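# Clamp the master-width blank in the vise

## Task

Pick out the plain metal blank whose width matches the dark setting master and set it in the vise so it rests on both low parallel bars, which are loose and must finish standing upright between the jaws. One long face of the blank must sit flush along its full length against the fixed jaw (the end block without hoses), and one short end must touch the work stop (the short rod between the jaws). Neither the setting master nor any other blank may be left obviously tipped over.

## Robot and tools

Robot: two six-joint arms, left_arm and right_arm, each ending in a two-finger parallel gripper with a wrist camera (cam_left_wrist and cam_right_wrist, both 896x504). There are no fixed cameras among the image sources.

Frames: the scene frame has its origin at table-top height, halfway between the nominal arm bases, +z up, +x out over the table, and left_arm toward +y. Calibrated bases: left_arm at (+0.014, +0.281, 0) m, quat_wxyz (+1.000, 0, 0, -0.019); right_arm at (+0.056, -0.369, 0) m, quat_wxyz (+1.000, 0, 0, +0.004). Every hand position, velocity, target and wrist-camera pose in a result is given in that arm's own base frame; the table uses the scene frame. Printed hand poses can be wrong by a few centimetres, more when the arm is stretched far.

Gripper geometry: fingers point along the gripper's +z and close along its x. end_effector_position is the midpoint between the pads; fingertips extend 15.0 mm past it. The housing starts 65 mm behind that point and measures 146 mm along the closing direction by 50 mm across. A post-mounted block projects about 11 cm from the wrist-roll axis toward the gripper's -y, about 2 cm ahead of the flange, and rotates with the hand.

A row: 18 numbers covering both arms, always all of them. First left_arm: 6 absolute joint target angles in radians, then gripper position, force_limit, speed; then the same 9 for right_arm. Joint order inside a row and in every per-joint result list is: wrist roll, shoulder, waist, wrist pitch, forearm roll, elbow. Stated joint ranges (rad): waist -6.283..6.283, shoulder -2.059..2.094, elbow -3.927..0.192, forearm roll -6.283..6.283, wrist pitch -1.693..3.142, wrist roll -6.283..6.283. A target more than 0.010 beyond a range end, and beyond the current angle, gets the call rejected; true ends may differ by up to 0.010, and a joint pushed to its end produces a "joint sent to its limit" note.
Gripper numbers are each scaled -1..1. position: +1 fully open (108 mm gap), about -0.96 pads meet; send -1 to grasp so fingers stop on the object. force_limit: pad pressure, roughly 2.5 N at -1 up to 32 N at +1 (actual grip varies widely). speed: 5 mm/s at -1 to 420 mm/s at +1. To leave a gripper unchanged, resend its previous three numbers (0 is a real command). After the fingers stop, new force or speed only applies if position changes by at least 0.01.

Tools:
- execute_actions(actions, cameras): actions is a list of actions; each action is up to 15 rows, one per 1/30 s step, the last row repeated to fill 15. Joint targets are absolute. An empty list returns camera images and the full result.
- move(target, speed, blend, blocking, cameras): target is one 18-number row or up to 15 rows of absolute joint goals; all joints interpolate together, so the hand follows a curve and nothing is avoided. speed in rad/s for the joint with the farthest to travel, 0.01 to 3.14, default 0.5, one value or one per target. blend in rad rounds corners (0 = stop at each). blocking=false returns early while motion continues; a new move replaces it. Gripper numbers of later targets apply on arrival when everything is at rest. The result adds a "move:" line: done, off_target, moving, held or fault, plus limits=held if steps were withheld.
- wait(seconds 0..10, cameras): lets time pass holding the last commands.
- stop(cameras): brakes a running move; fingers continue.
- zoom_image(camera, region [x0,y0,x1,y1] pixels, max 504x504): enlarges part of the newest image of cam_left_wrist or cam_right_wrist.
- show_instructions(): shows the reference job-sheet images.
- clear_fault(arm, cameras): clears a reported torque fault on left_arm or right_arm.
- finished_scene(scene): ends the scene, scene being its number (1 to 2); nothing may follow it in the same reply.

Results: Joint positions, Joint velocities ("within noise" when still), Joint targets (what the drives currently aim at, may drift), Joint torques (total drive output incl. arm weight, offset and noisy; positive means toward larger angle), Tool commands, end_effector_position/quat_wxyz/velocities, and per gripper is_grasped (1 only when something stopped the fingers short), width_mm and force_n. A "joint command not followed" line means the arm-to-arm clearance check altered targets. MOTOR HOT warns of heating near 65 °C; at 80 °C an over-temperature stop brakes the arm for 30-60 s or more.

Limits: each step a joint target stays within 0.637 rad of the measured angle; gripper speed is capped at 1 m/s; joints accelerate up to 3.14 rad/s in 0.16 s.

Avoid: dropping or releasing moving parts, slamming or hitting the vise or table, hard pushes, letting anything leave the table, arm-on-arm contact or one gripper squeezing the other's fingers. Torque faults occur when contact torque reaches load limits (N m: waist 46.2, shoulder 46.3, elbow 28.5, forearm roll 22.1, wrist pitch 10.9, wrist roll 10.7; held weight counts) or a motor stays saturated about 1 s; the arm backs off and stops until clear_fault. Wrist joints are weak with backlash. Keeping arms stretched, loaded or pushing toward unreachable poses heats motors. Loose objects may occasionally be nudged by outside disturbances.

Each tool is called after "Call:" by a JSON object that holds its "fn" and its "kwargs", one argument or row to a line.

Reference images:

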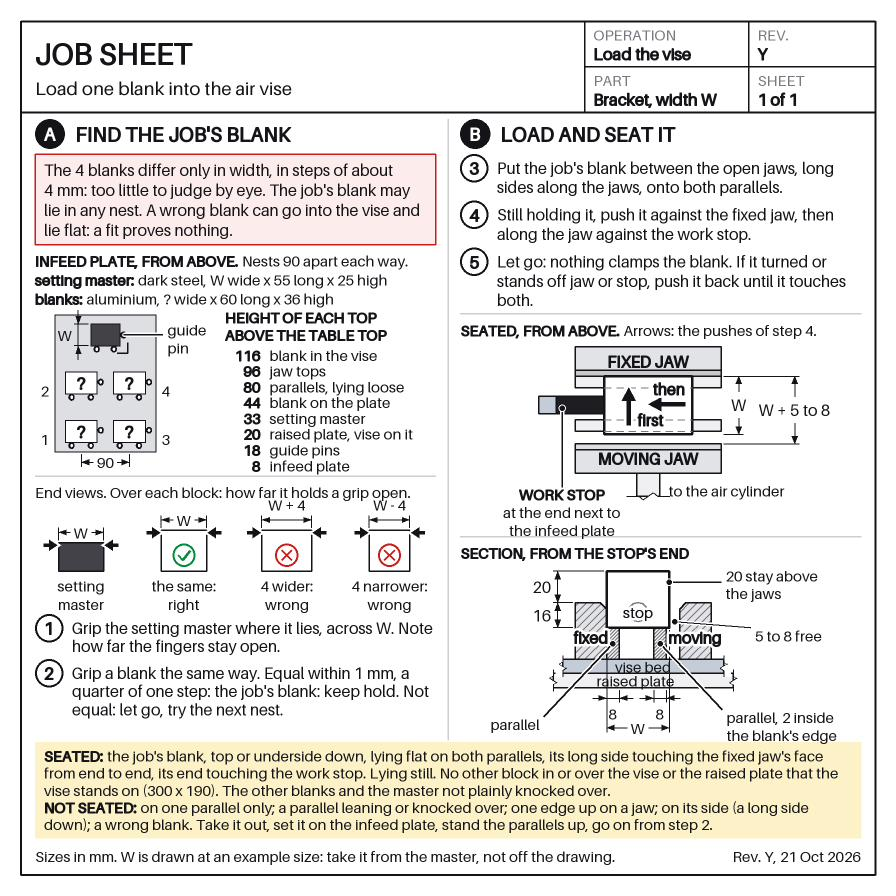

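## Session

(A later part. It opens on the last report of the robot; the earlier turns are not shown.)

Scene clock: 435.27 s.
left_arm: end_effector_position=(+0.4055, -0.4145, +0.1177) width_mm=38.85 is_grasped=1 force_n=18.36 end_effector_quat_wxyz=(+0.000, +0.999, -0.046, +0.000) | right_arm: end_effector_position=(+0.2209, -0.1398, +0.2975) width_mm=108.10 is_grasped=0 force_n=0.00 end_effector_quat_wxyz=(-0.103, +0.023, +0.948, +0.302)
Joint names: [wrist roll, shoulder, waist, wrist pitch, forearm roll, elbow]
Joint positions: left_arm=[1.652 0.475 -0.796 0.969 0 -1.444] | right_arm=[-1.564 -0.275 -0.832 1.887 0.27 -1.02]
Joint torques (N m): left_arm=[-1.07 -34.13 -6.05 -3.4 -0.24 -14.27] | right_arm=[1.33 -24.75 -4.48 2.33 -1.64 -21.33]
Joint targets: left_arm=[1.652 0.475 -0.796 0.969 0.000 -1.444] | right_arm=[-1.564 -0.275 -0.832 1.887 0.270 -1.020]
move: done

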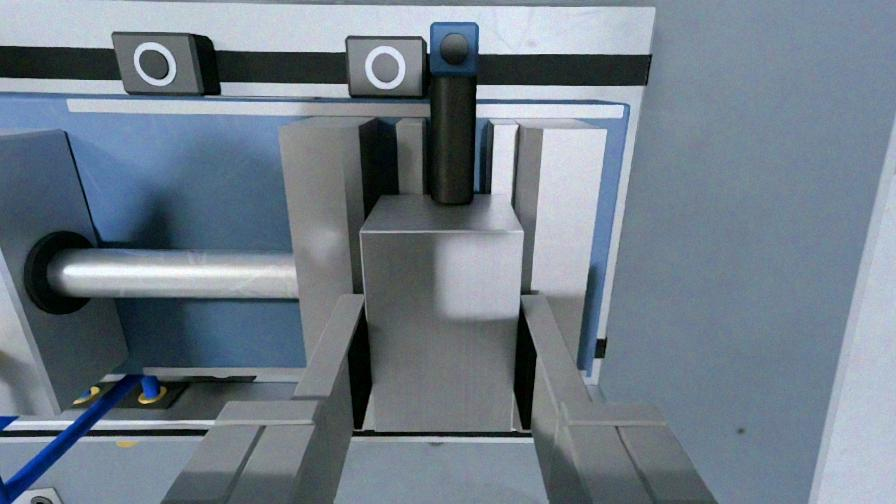

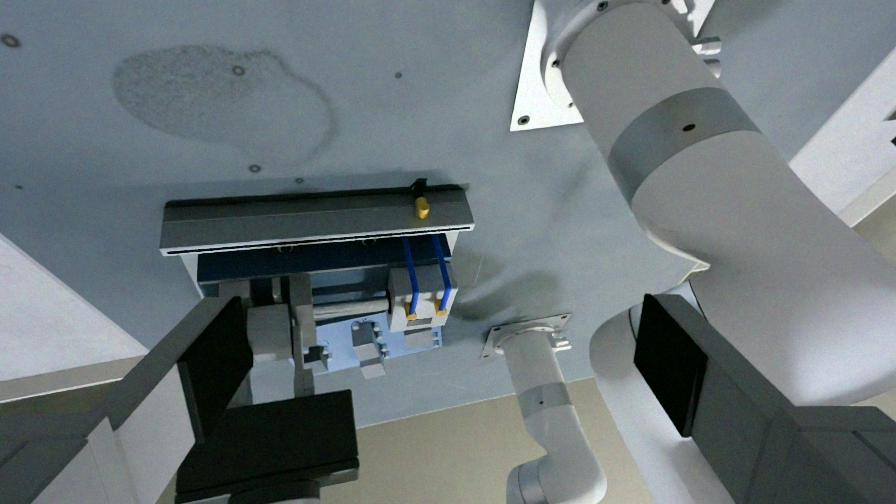

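Call:
{"fn": "move", "kwargs": {
  "target": [
    [1.6517,0.4766,-0.7963,0.9658,0,-1.4424,-0.97,0.1,-0.85,-1.564,-0.275,-0.832,1.887,0.27,-1.02,1,1,1],
    [1.6550,0.4844,-0.793,0.97,0,-1.4543,-0.97,0.1,-0.85,-1.564,-0.275,-0.832,1.887,0.27,-1.02,1,1,1]
  ],
  "speed": 0.02,
  "cameras": ["all"]
}}

Call:
{"fn": "zoom_image", "kwargs": {
  "camera": "cam_left_wrist",
  "region": [310, 110, 590, 290]
}}

Scene clock: 456.37 s.
left_arm: end_effector_position=(+0.4084, -0.4147, +0.1161) width_mm=38.82 is_grasped=1 force_n=17.51 end_effector_quat_wxyz=(+0.000, +0.999, -0.046, +0.000) | right_arm: end_effector_position=(+0.2209, -0.1398, +0.2975) width_mm=108.10 is_grasped=0 force_n=0.00 end_effector_quat_wxyz=(-0.103, +0.023, +0.948, +0.302)
Joint names: [wrist roll, shoulder, waist, wrist pitch, forearm roll, elbow]
Joint positions: left_arm=[1.655 0.484 -0.793 0.97 0 -1.454] | right_arm=[-1.564 -0.275 -0.832 1.887 0.27 -1.02]
Joint torques (N m): left_arm=[1 -21.78 9.97 -0.88 -0.09 -16.94] | right_arm=[1.33 -24.82 -4.63 2.3 -1.56 -21.39]
Joint targets: left_arm=[1.655 0.484 -0.793 0.970 0.000 -1.454] | right_arm=[-1.564 -0.275 -0.832 1.887 0.270 -1.020]
move: done

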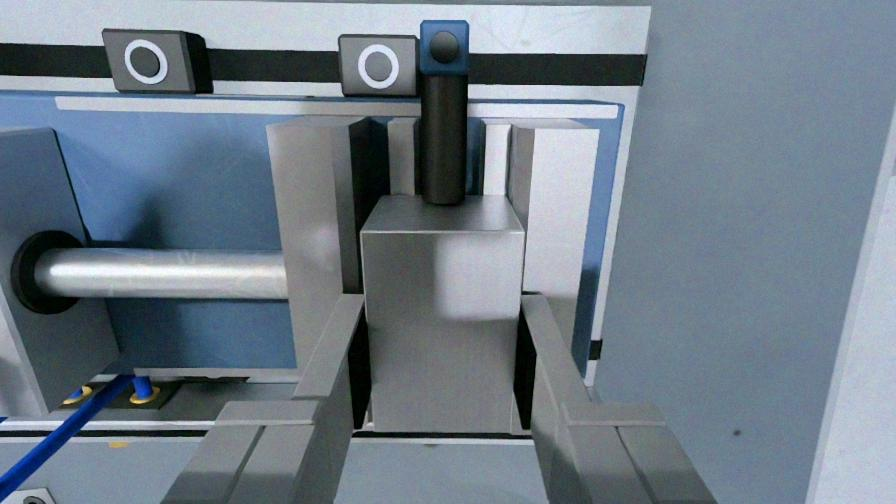

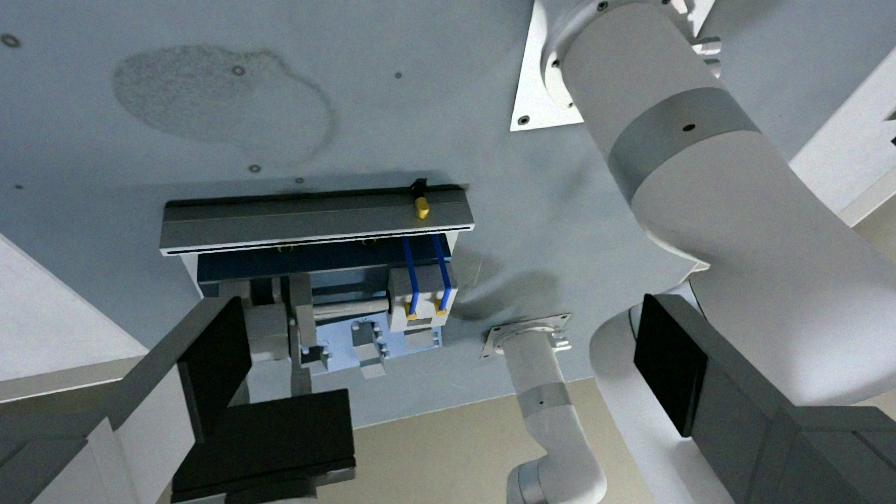

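Scaled by 1.800 from the camera's 896x504 image, which has a finer 1280x720 frame.

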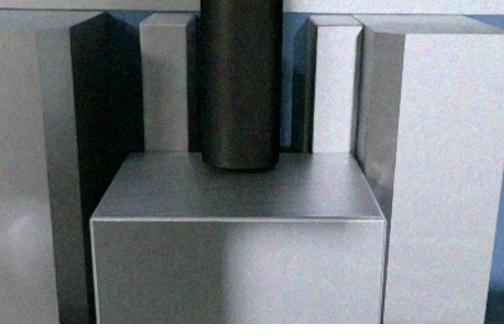

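Call:
{"fn": "move", "kwargs": {
  "target": [1.6567,0.4882,-0.7913,0.972,0,-1.4602,-0.97,0.1,-0.85,-1.564,-0.275,-0.832,1.887,0.27,-1.02,1,1,1],
  "speed": 0.01,
  "cameras": ["cam_left_wrist"]
}}

Call:
{"fn": "zoom_image", "kwargs": {
  "camera": "cam_left_wrist",
  "region": [310, 110, 590, 290]
}}

Scene clock: 465.73 s.
left_arm: end_effector_position=(+0.4099, -0.4148, +0.1161) width_mm=38.82 is_grasped=1 force_n=22.19 end_effector_quat_wxyz=(+0.000, +0.999, -0.046, +0.000) | right_arm: end_effector_position=(+0.2209, -0.1398, +0.2975) width_mm=108.10 is_grasped=0 force_n=0.00 end_effector_quat_wxyz=(-0.103, +0.023, +0.948, +0.302)
Joint names: [wrist roll, shoulder, waist, wrist pitch, forearm roll, elbow]
Joint positions: left_arm=[1.657 0.488 -0.791 0.972 0 -1.46] | right_arm=[-1.564 -0.275 -0.832 1.887 0.27 -1.02]
Joint torques (N m): left_arm=[1.14 -22.87 9.89 -4.49 -0.37 -24.42] | right_arm=[1.24 -24.73 -4.52 2.35 -1.37 -21.38]
Joint targets: left_arm=[1.657 0.488 -0.791 0.972 0.000 -1.460] | right_arm=[-1.564 -0.275 -0.832 1.887 0.270 -1.020]
move: done
Images, in order (width x height): cam_left_wrist 896x504.

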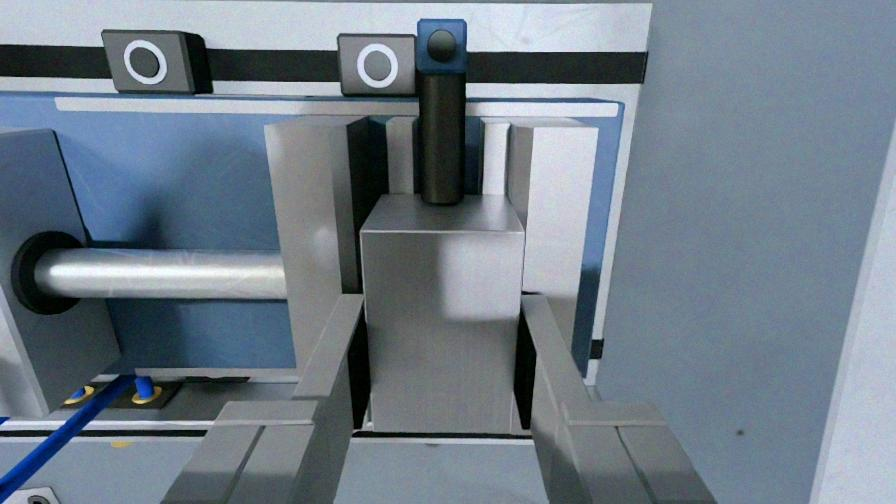

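Scaled by 1.800 from the camera's 896x504 image, which has a finer 1280x720 frame.

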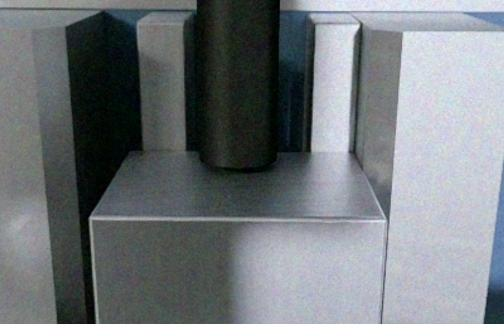

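Call:
{"fn": "move", "kwargs": {
  "target": [1.6634,0.4772,-0.7846,0.9661,0,-1.4433,-0.97,0.1,-0.85,-1.564,-0.275,-0.832,1.887,0.27,-1.02,1,1,1],
  "speed": 0.02,
  "cameras": ["cam_left_wrist"]
}}

Call:
{"fn": "zoom_image", "kwargs": {
  "camera": "cam_left_wrist",
  "region": [310, 110, 590, 290]
}}

Scene clock: 478.73 s.
left_arm: end_effector_position=(+0.4104, -0.4099, +0.1162) width_mm=38.80 is_grasped=1 force_n=18.84 end_effector_quat_wxyz=(+0.000, +0.999, -0.046, +0.000) | right_arm: end_effector_position=(+0.2209, -0.1398, +0.2975) width_mm=108.10 is_grasped=0 force_n=0.00 end_effector_quat_wxyz=(-0.103, +0.023, +0.948, +0.302)
Joint names: [wrist roll, shoulder, waist, wrist pitch, forearm roll, elbow]
Joint positions: left_arm=[1.663 0.477 -0.785 0.966 0 -1.443] | right_arm=[-1.564 -0.275 -0.832 1.887 0.27 -1.02]
Joint torques (N m): left_arm=[1 -45.64 23.16 -2.57 4.69 -13.05] | right_arm=[1.1 -24.48 -4.64 2.32 -1.38 -21.39]
Joint targets: left_arm=[1.663 0.477 -0.785 0.966 0.000 -1.443] | right_arm=[-1.564 -0.275 -0.832 1.887 0.270 -1.020]
move: done
Images, in order (width x height): cam_left_wrist 896x504.

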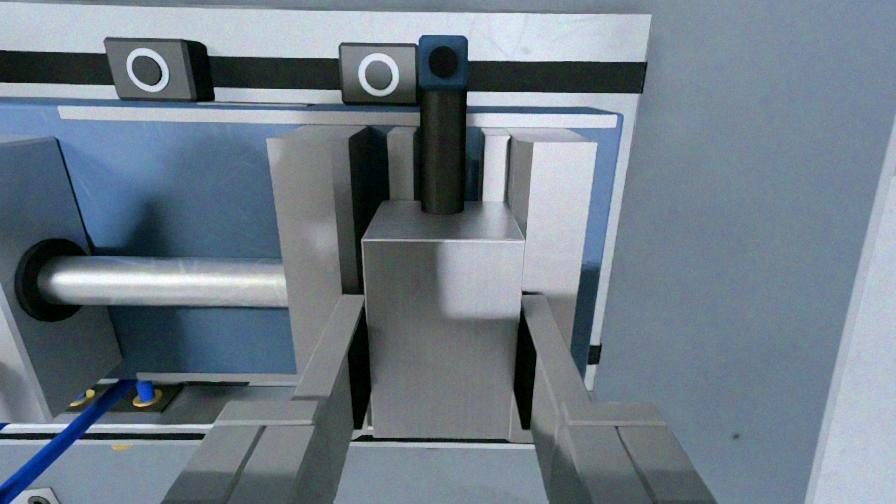

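Scaled by 1.800 from the camera's 896x504 image, which has a finer 1280x720 frame.

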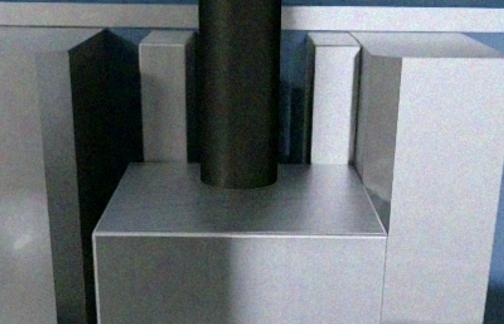

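Call:
{"fn": "move", "kwargs": {
  "target": [1.6634,0.4772,-0.7846,0.9661,0,-1.4433,-0.15,0.1,-0.9,-1.564,-0.275,-0.832,1.887,0.27,-1.02,1,1,1],
  "cameras": ["all"]
}}

Call:
{"fn": "zoom_image", "kwargs": {
  "camera": "cam_left_wrist",
  "region": [310, 110, 590, 290]
}}

Call:
{"fn": "zoom_image", "kwargs": {
  "camera": "cam_right_wrist",
  "region": [180, 220, 380, 400]
}}

Scene clock: 488.60 s.
left_arm: end_effector_position=(+0.4105, -0.4097, +0.1162) width_mm=44.75 is_grasped=0 force_n=0.00 end_effector_quat_wxyz=(+0.000, +0.999, -0.046, +0.000) | right_arm: end_effector_position=(+0.2209, -0.1398, +0.2975) width_mm=108.10 is_grasped=0 force_n=0.00 end_effector_quat_wxyz=(-0.103, +0.023, +0.948, +0.302)
Joint names: [wrist roll, shoulder, waist, wrist pitch, forearm roll, elbow]
Joint positions: left_arm=[1.663 0.477 -0.784 0.966 0 -1.443] | right_arm=[-1.564 -0.275 -0.832 1.887 0.27 -1.02]
Joint torques (N m): left_arm=[1 -43.75 -6.19 -1.45 -0.94 -17.12] | right_arm=[1.19 -24.67 -4.4 2.31 -1.44 -21.43]
Joint targets: left_arm=[1.663 0.477 -0.785 0.966 0.000 -1.443] | right_arm=[-1.564 -0.275 -0.832 1.887 0.270 -1.020]
move: done

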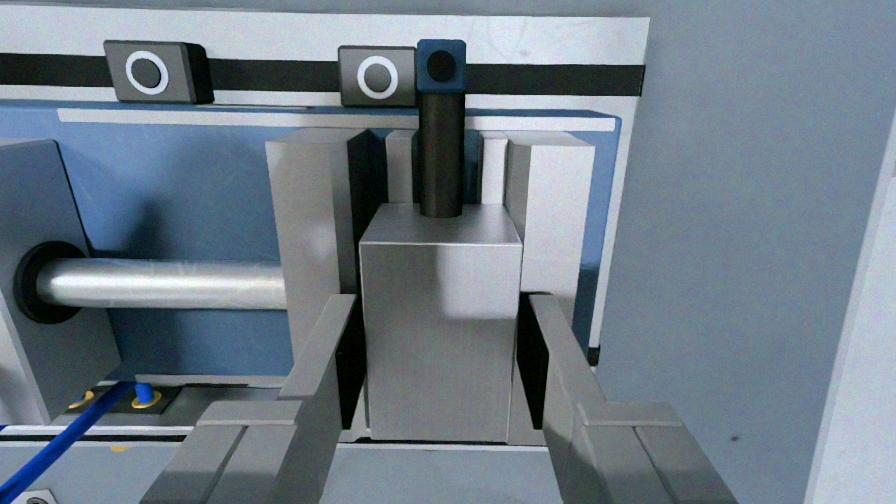

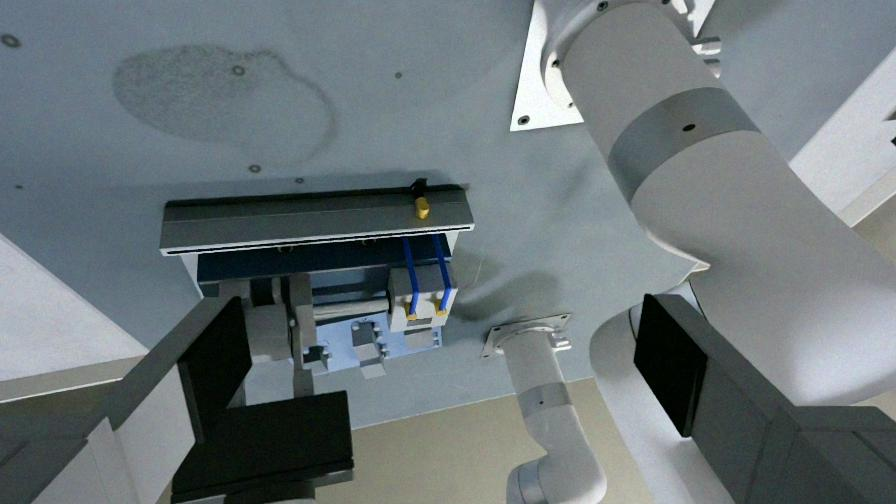

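Scaled by 1.800 from the camera's 896x504 image, which has a finer 1280x720 frame.

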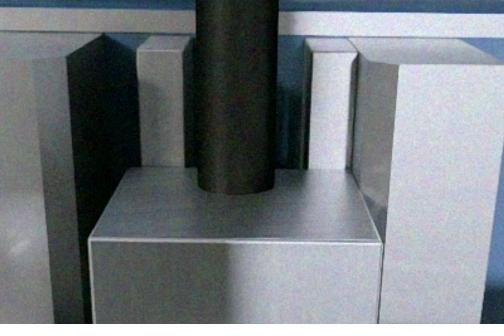

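Scaled by 2.520 from the camera's 896x504 image, which has a finer 1280x720 frame.

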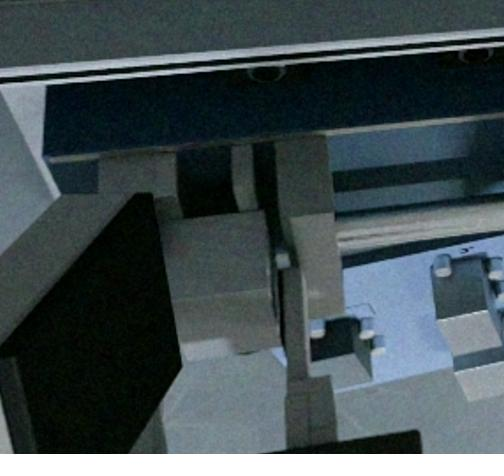

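Call:
{"fn": "move", "kwargs": {
  "target": [
    [1.6679,0.4876,-0.7801,0.9717,0,-1.4593,-0.15,0.1,-0.9,-1.564,-0.275,-0.832,1.887,0.27,-1.02,1,1,1],
    [1.6699,0.4843,-0.7781,0.9699,0,-1.4542,-0.15,0.1,-0.9,-1.564,-0.275,-0.832,1.887,0.27,-1.02,1,1,1]
  ],
  "speed": 0.015,
  "cameras": ["cam_left_wrist"]
}}

Call:
{"fn": "zoom_image", "kwargs": {
  "camera": "cam_left_wrist",
  "region": [310, 110, 590, 290]
}}

Scene clock: 503.70 s.
left_arm: end_effector_position=(+0.4140, -0.4093, +0.1161) width_mm=44.76 is_grasped=0 force_n=20.95 end_effector_quat_wxyz=(+0.000, +0.999, -0.047, +0.000) | right_arm: end_effector_position=(+0.2209, -0.1398, +0.2975) width_mm=108.10 is_grasped=0 force_n=0.00 end_effector_quat_wxyz=(-0.103, +0.023, +0.948, +0.302)
Joint names: [wrist roll, shoulder, waist, wrist pitch, forearm roll, elbow]
Joint positions: left_arm=[1.67 0.484 -0.78 0.97 0 -1.454] | right_arm=[-1.564 -0.275 -0.832 1.887 0.27 -1.02]
Joint torques (N m): left_arm=[1.09 -40.84 31.04 -7.04 4.6 -15.94] | right_arm=[1.21 -24.57 -4.48 2.37 -1.4 -21.39]
Joint targets: left_arm=[1.670 0.484 -0.778 0.970 0.000 -1.454] | right_arm=[-1.564 -0.275 -0.832 1.887 0.270 -1.020]
move: done
Images, in order (width x height): cam_left_wrist 896x504.

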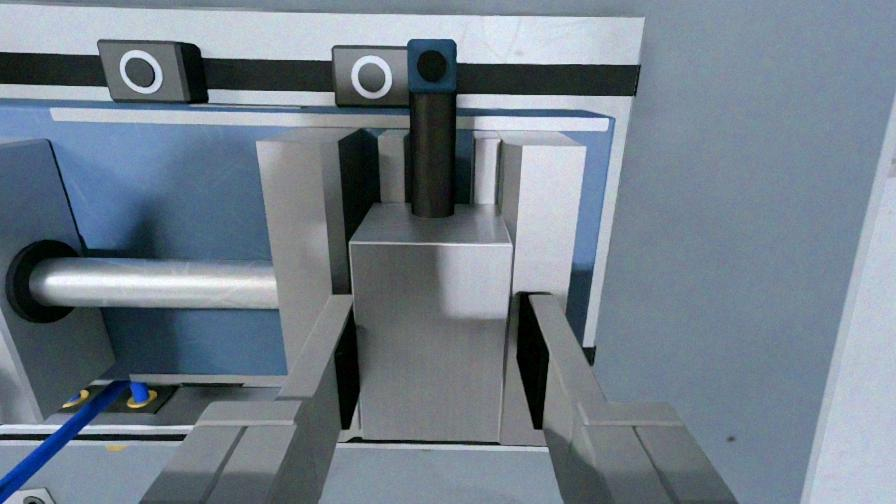

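Scaled by 1.800 from the camera's 896x504 image, which has a finer 1280x720 frame.

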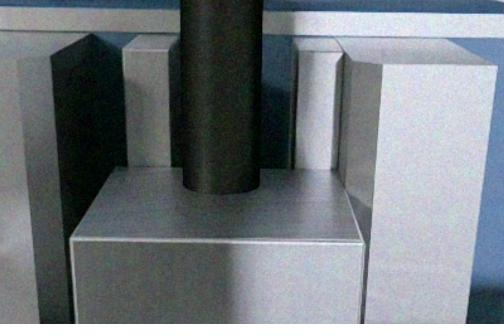

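Call:
{"fn": "move", "kwargs": {
  "target": [
    [1.6654,0.4739,-0.7826,0.9643,0,-1.4382,-0.15,0.1,-0.9,-1.564,-0.275,-0.832,1.887,0.27,-1.02,1,1,1],
    [1.6654,0.4342,-0.7826,1.043,0,-1.4772,-0.15,0.1,-0.9,-1.564,-0.275,-0.832,1.887,0.27,-1.02,1,1,1],
    [1.6218,0.4483,-0.8262,1.1722,0,-1.6205,-0.15,0.1,-0.9,-1.564,-0.275,-0.832,1.887,0.27,-1.02,1,1,1]
  ],
  "speed": [0.02,0.1,0.3],
  "cameras": ["all"]
}}

Call:
{"fn": "zoom_image", "kwargs": {
  "camera": "cam_left_wrist",
  "region": [340, 40, 580, 280]
}}

Scene clock: 515.87 s.
left_arm: end_effector_position=(+0.4020, -0.4362, +0.1906) width_mm=44.75 is_grasped=0 force_n=0.00 end_effector_quat_wxyz=(+0.000, +0.999, -0.046, +0.000) | right_arm: end_effector_position=(+0.2209, -0.1398, +0.2975) width_mm=108.10 is_grasped=0 force_n=0.00 end_effector_quat_wxyz=(-0.103, +0.023, +0.948, +0.302)
Joint names: [wrist roll, shoulder, waist, wrist pitch, forearm roll, elbow]
Joint positions: left_arm=[1.622 0.448 -0.826 1.172 0 -1.62] | right_arm=[-1.564 -0.275 -0.832 1.887 0.27 -1.02]
Joint torques (N m): left_arm=[-1.46 -32.89 -6.01 0.19 -0.92 -20.23] | right_arm=[1.24 -24.64 -4.41 2.36 -1.25 -21.41]
Joint targets: left_arm=[1.622 0.448 -0.826 1.172 0.000 -1.621] | right_arm=[-1.564 -0.275 -0.832 1.887 0.270 -1.020]
move: done

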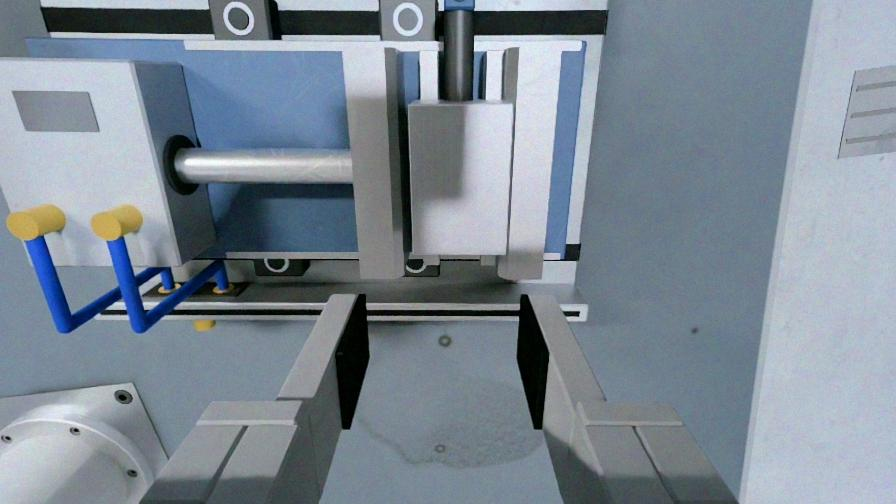

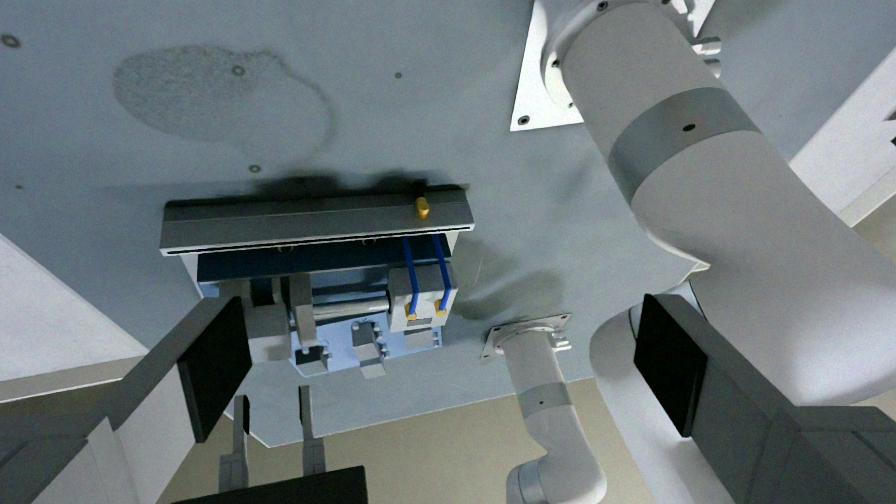

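Scaled by 2.100 from the camera's 896x504 image, which has a finer 1280x720 frame.

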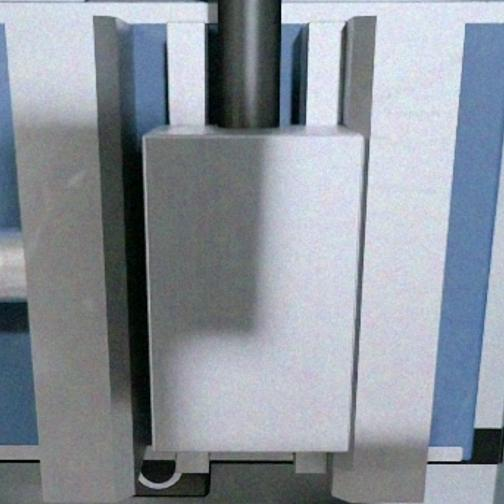

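Call:
{"fn": "finished_scene", "kwargs": {
  "scene": 2
}}

The scene is finished: the task was done.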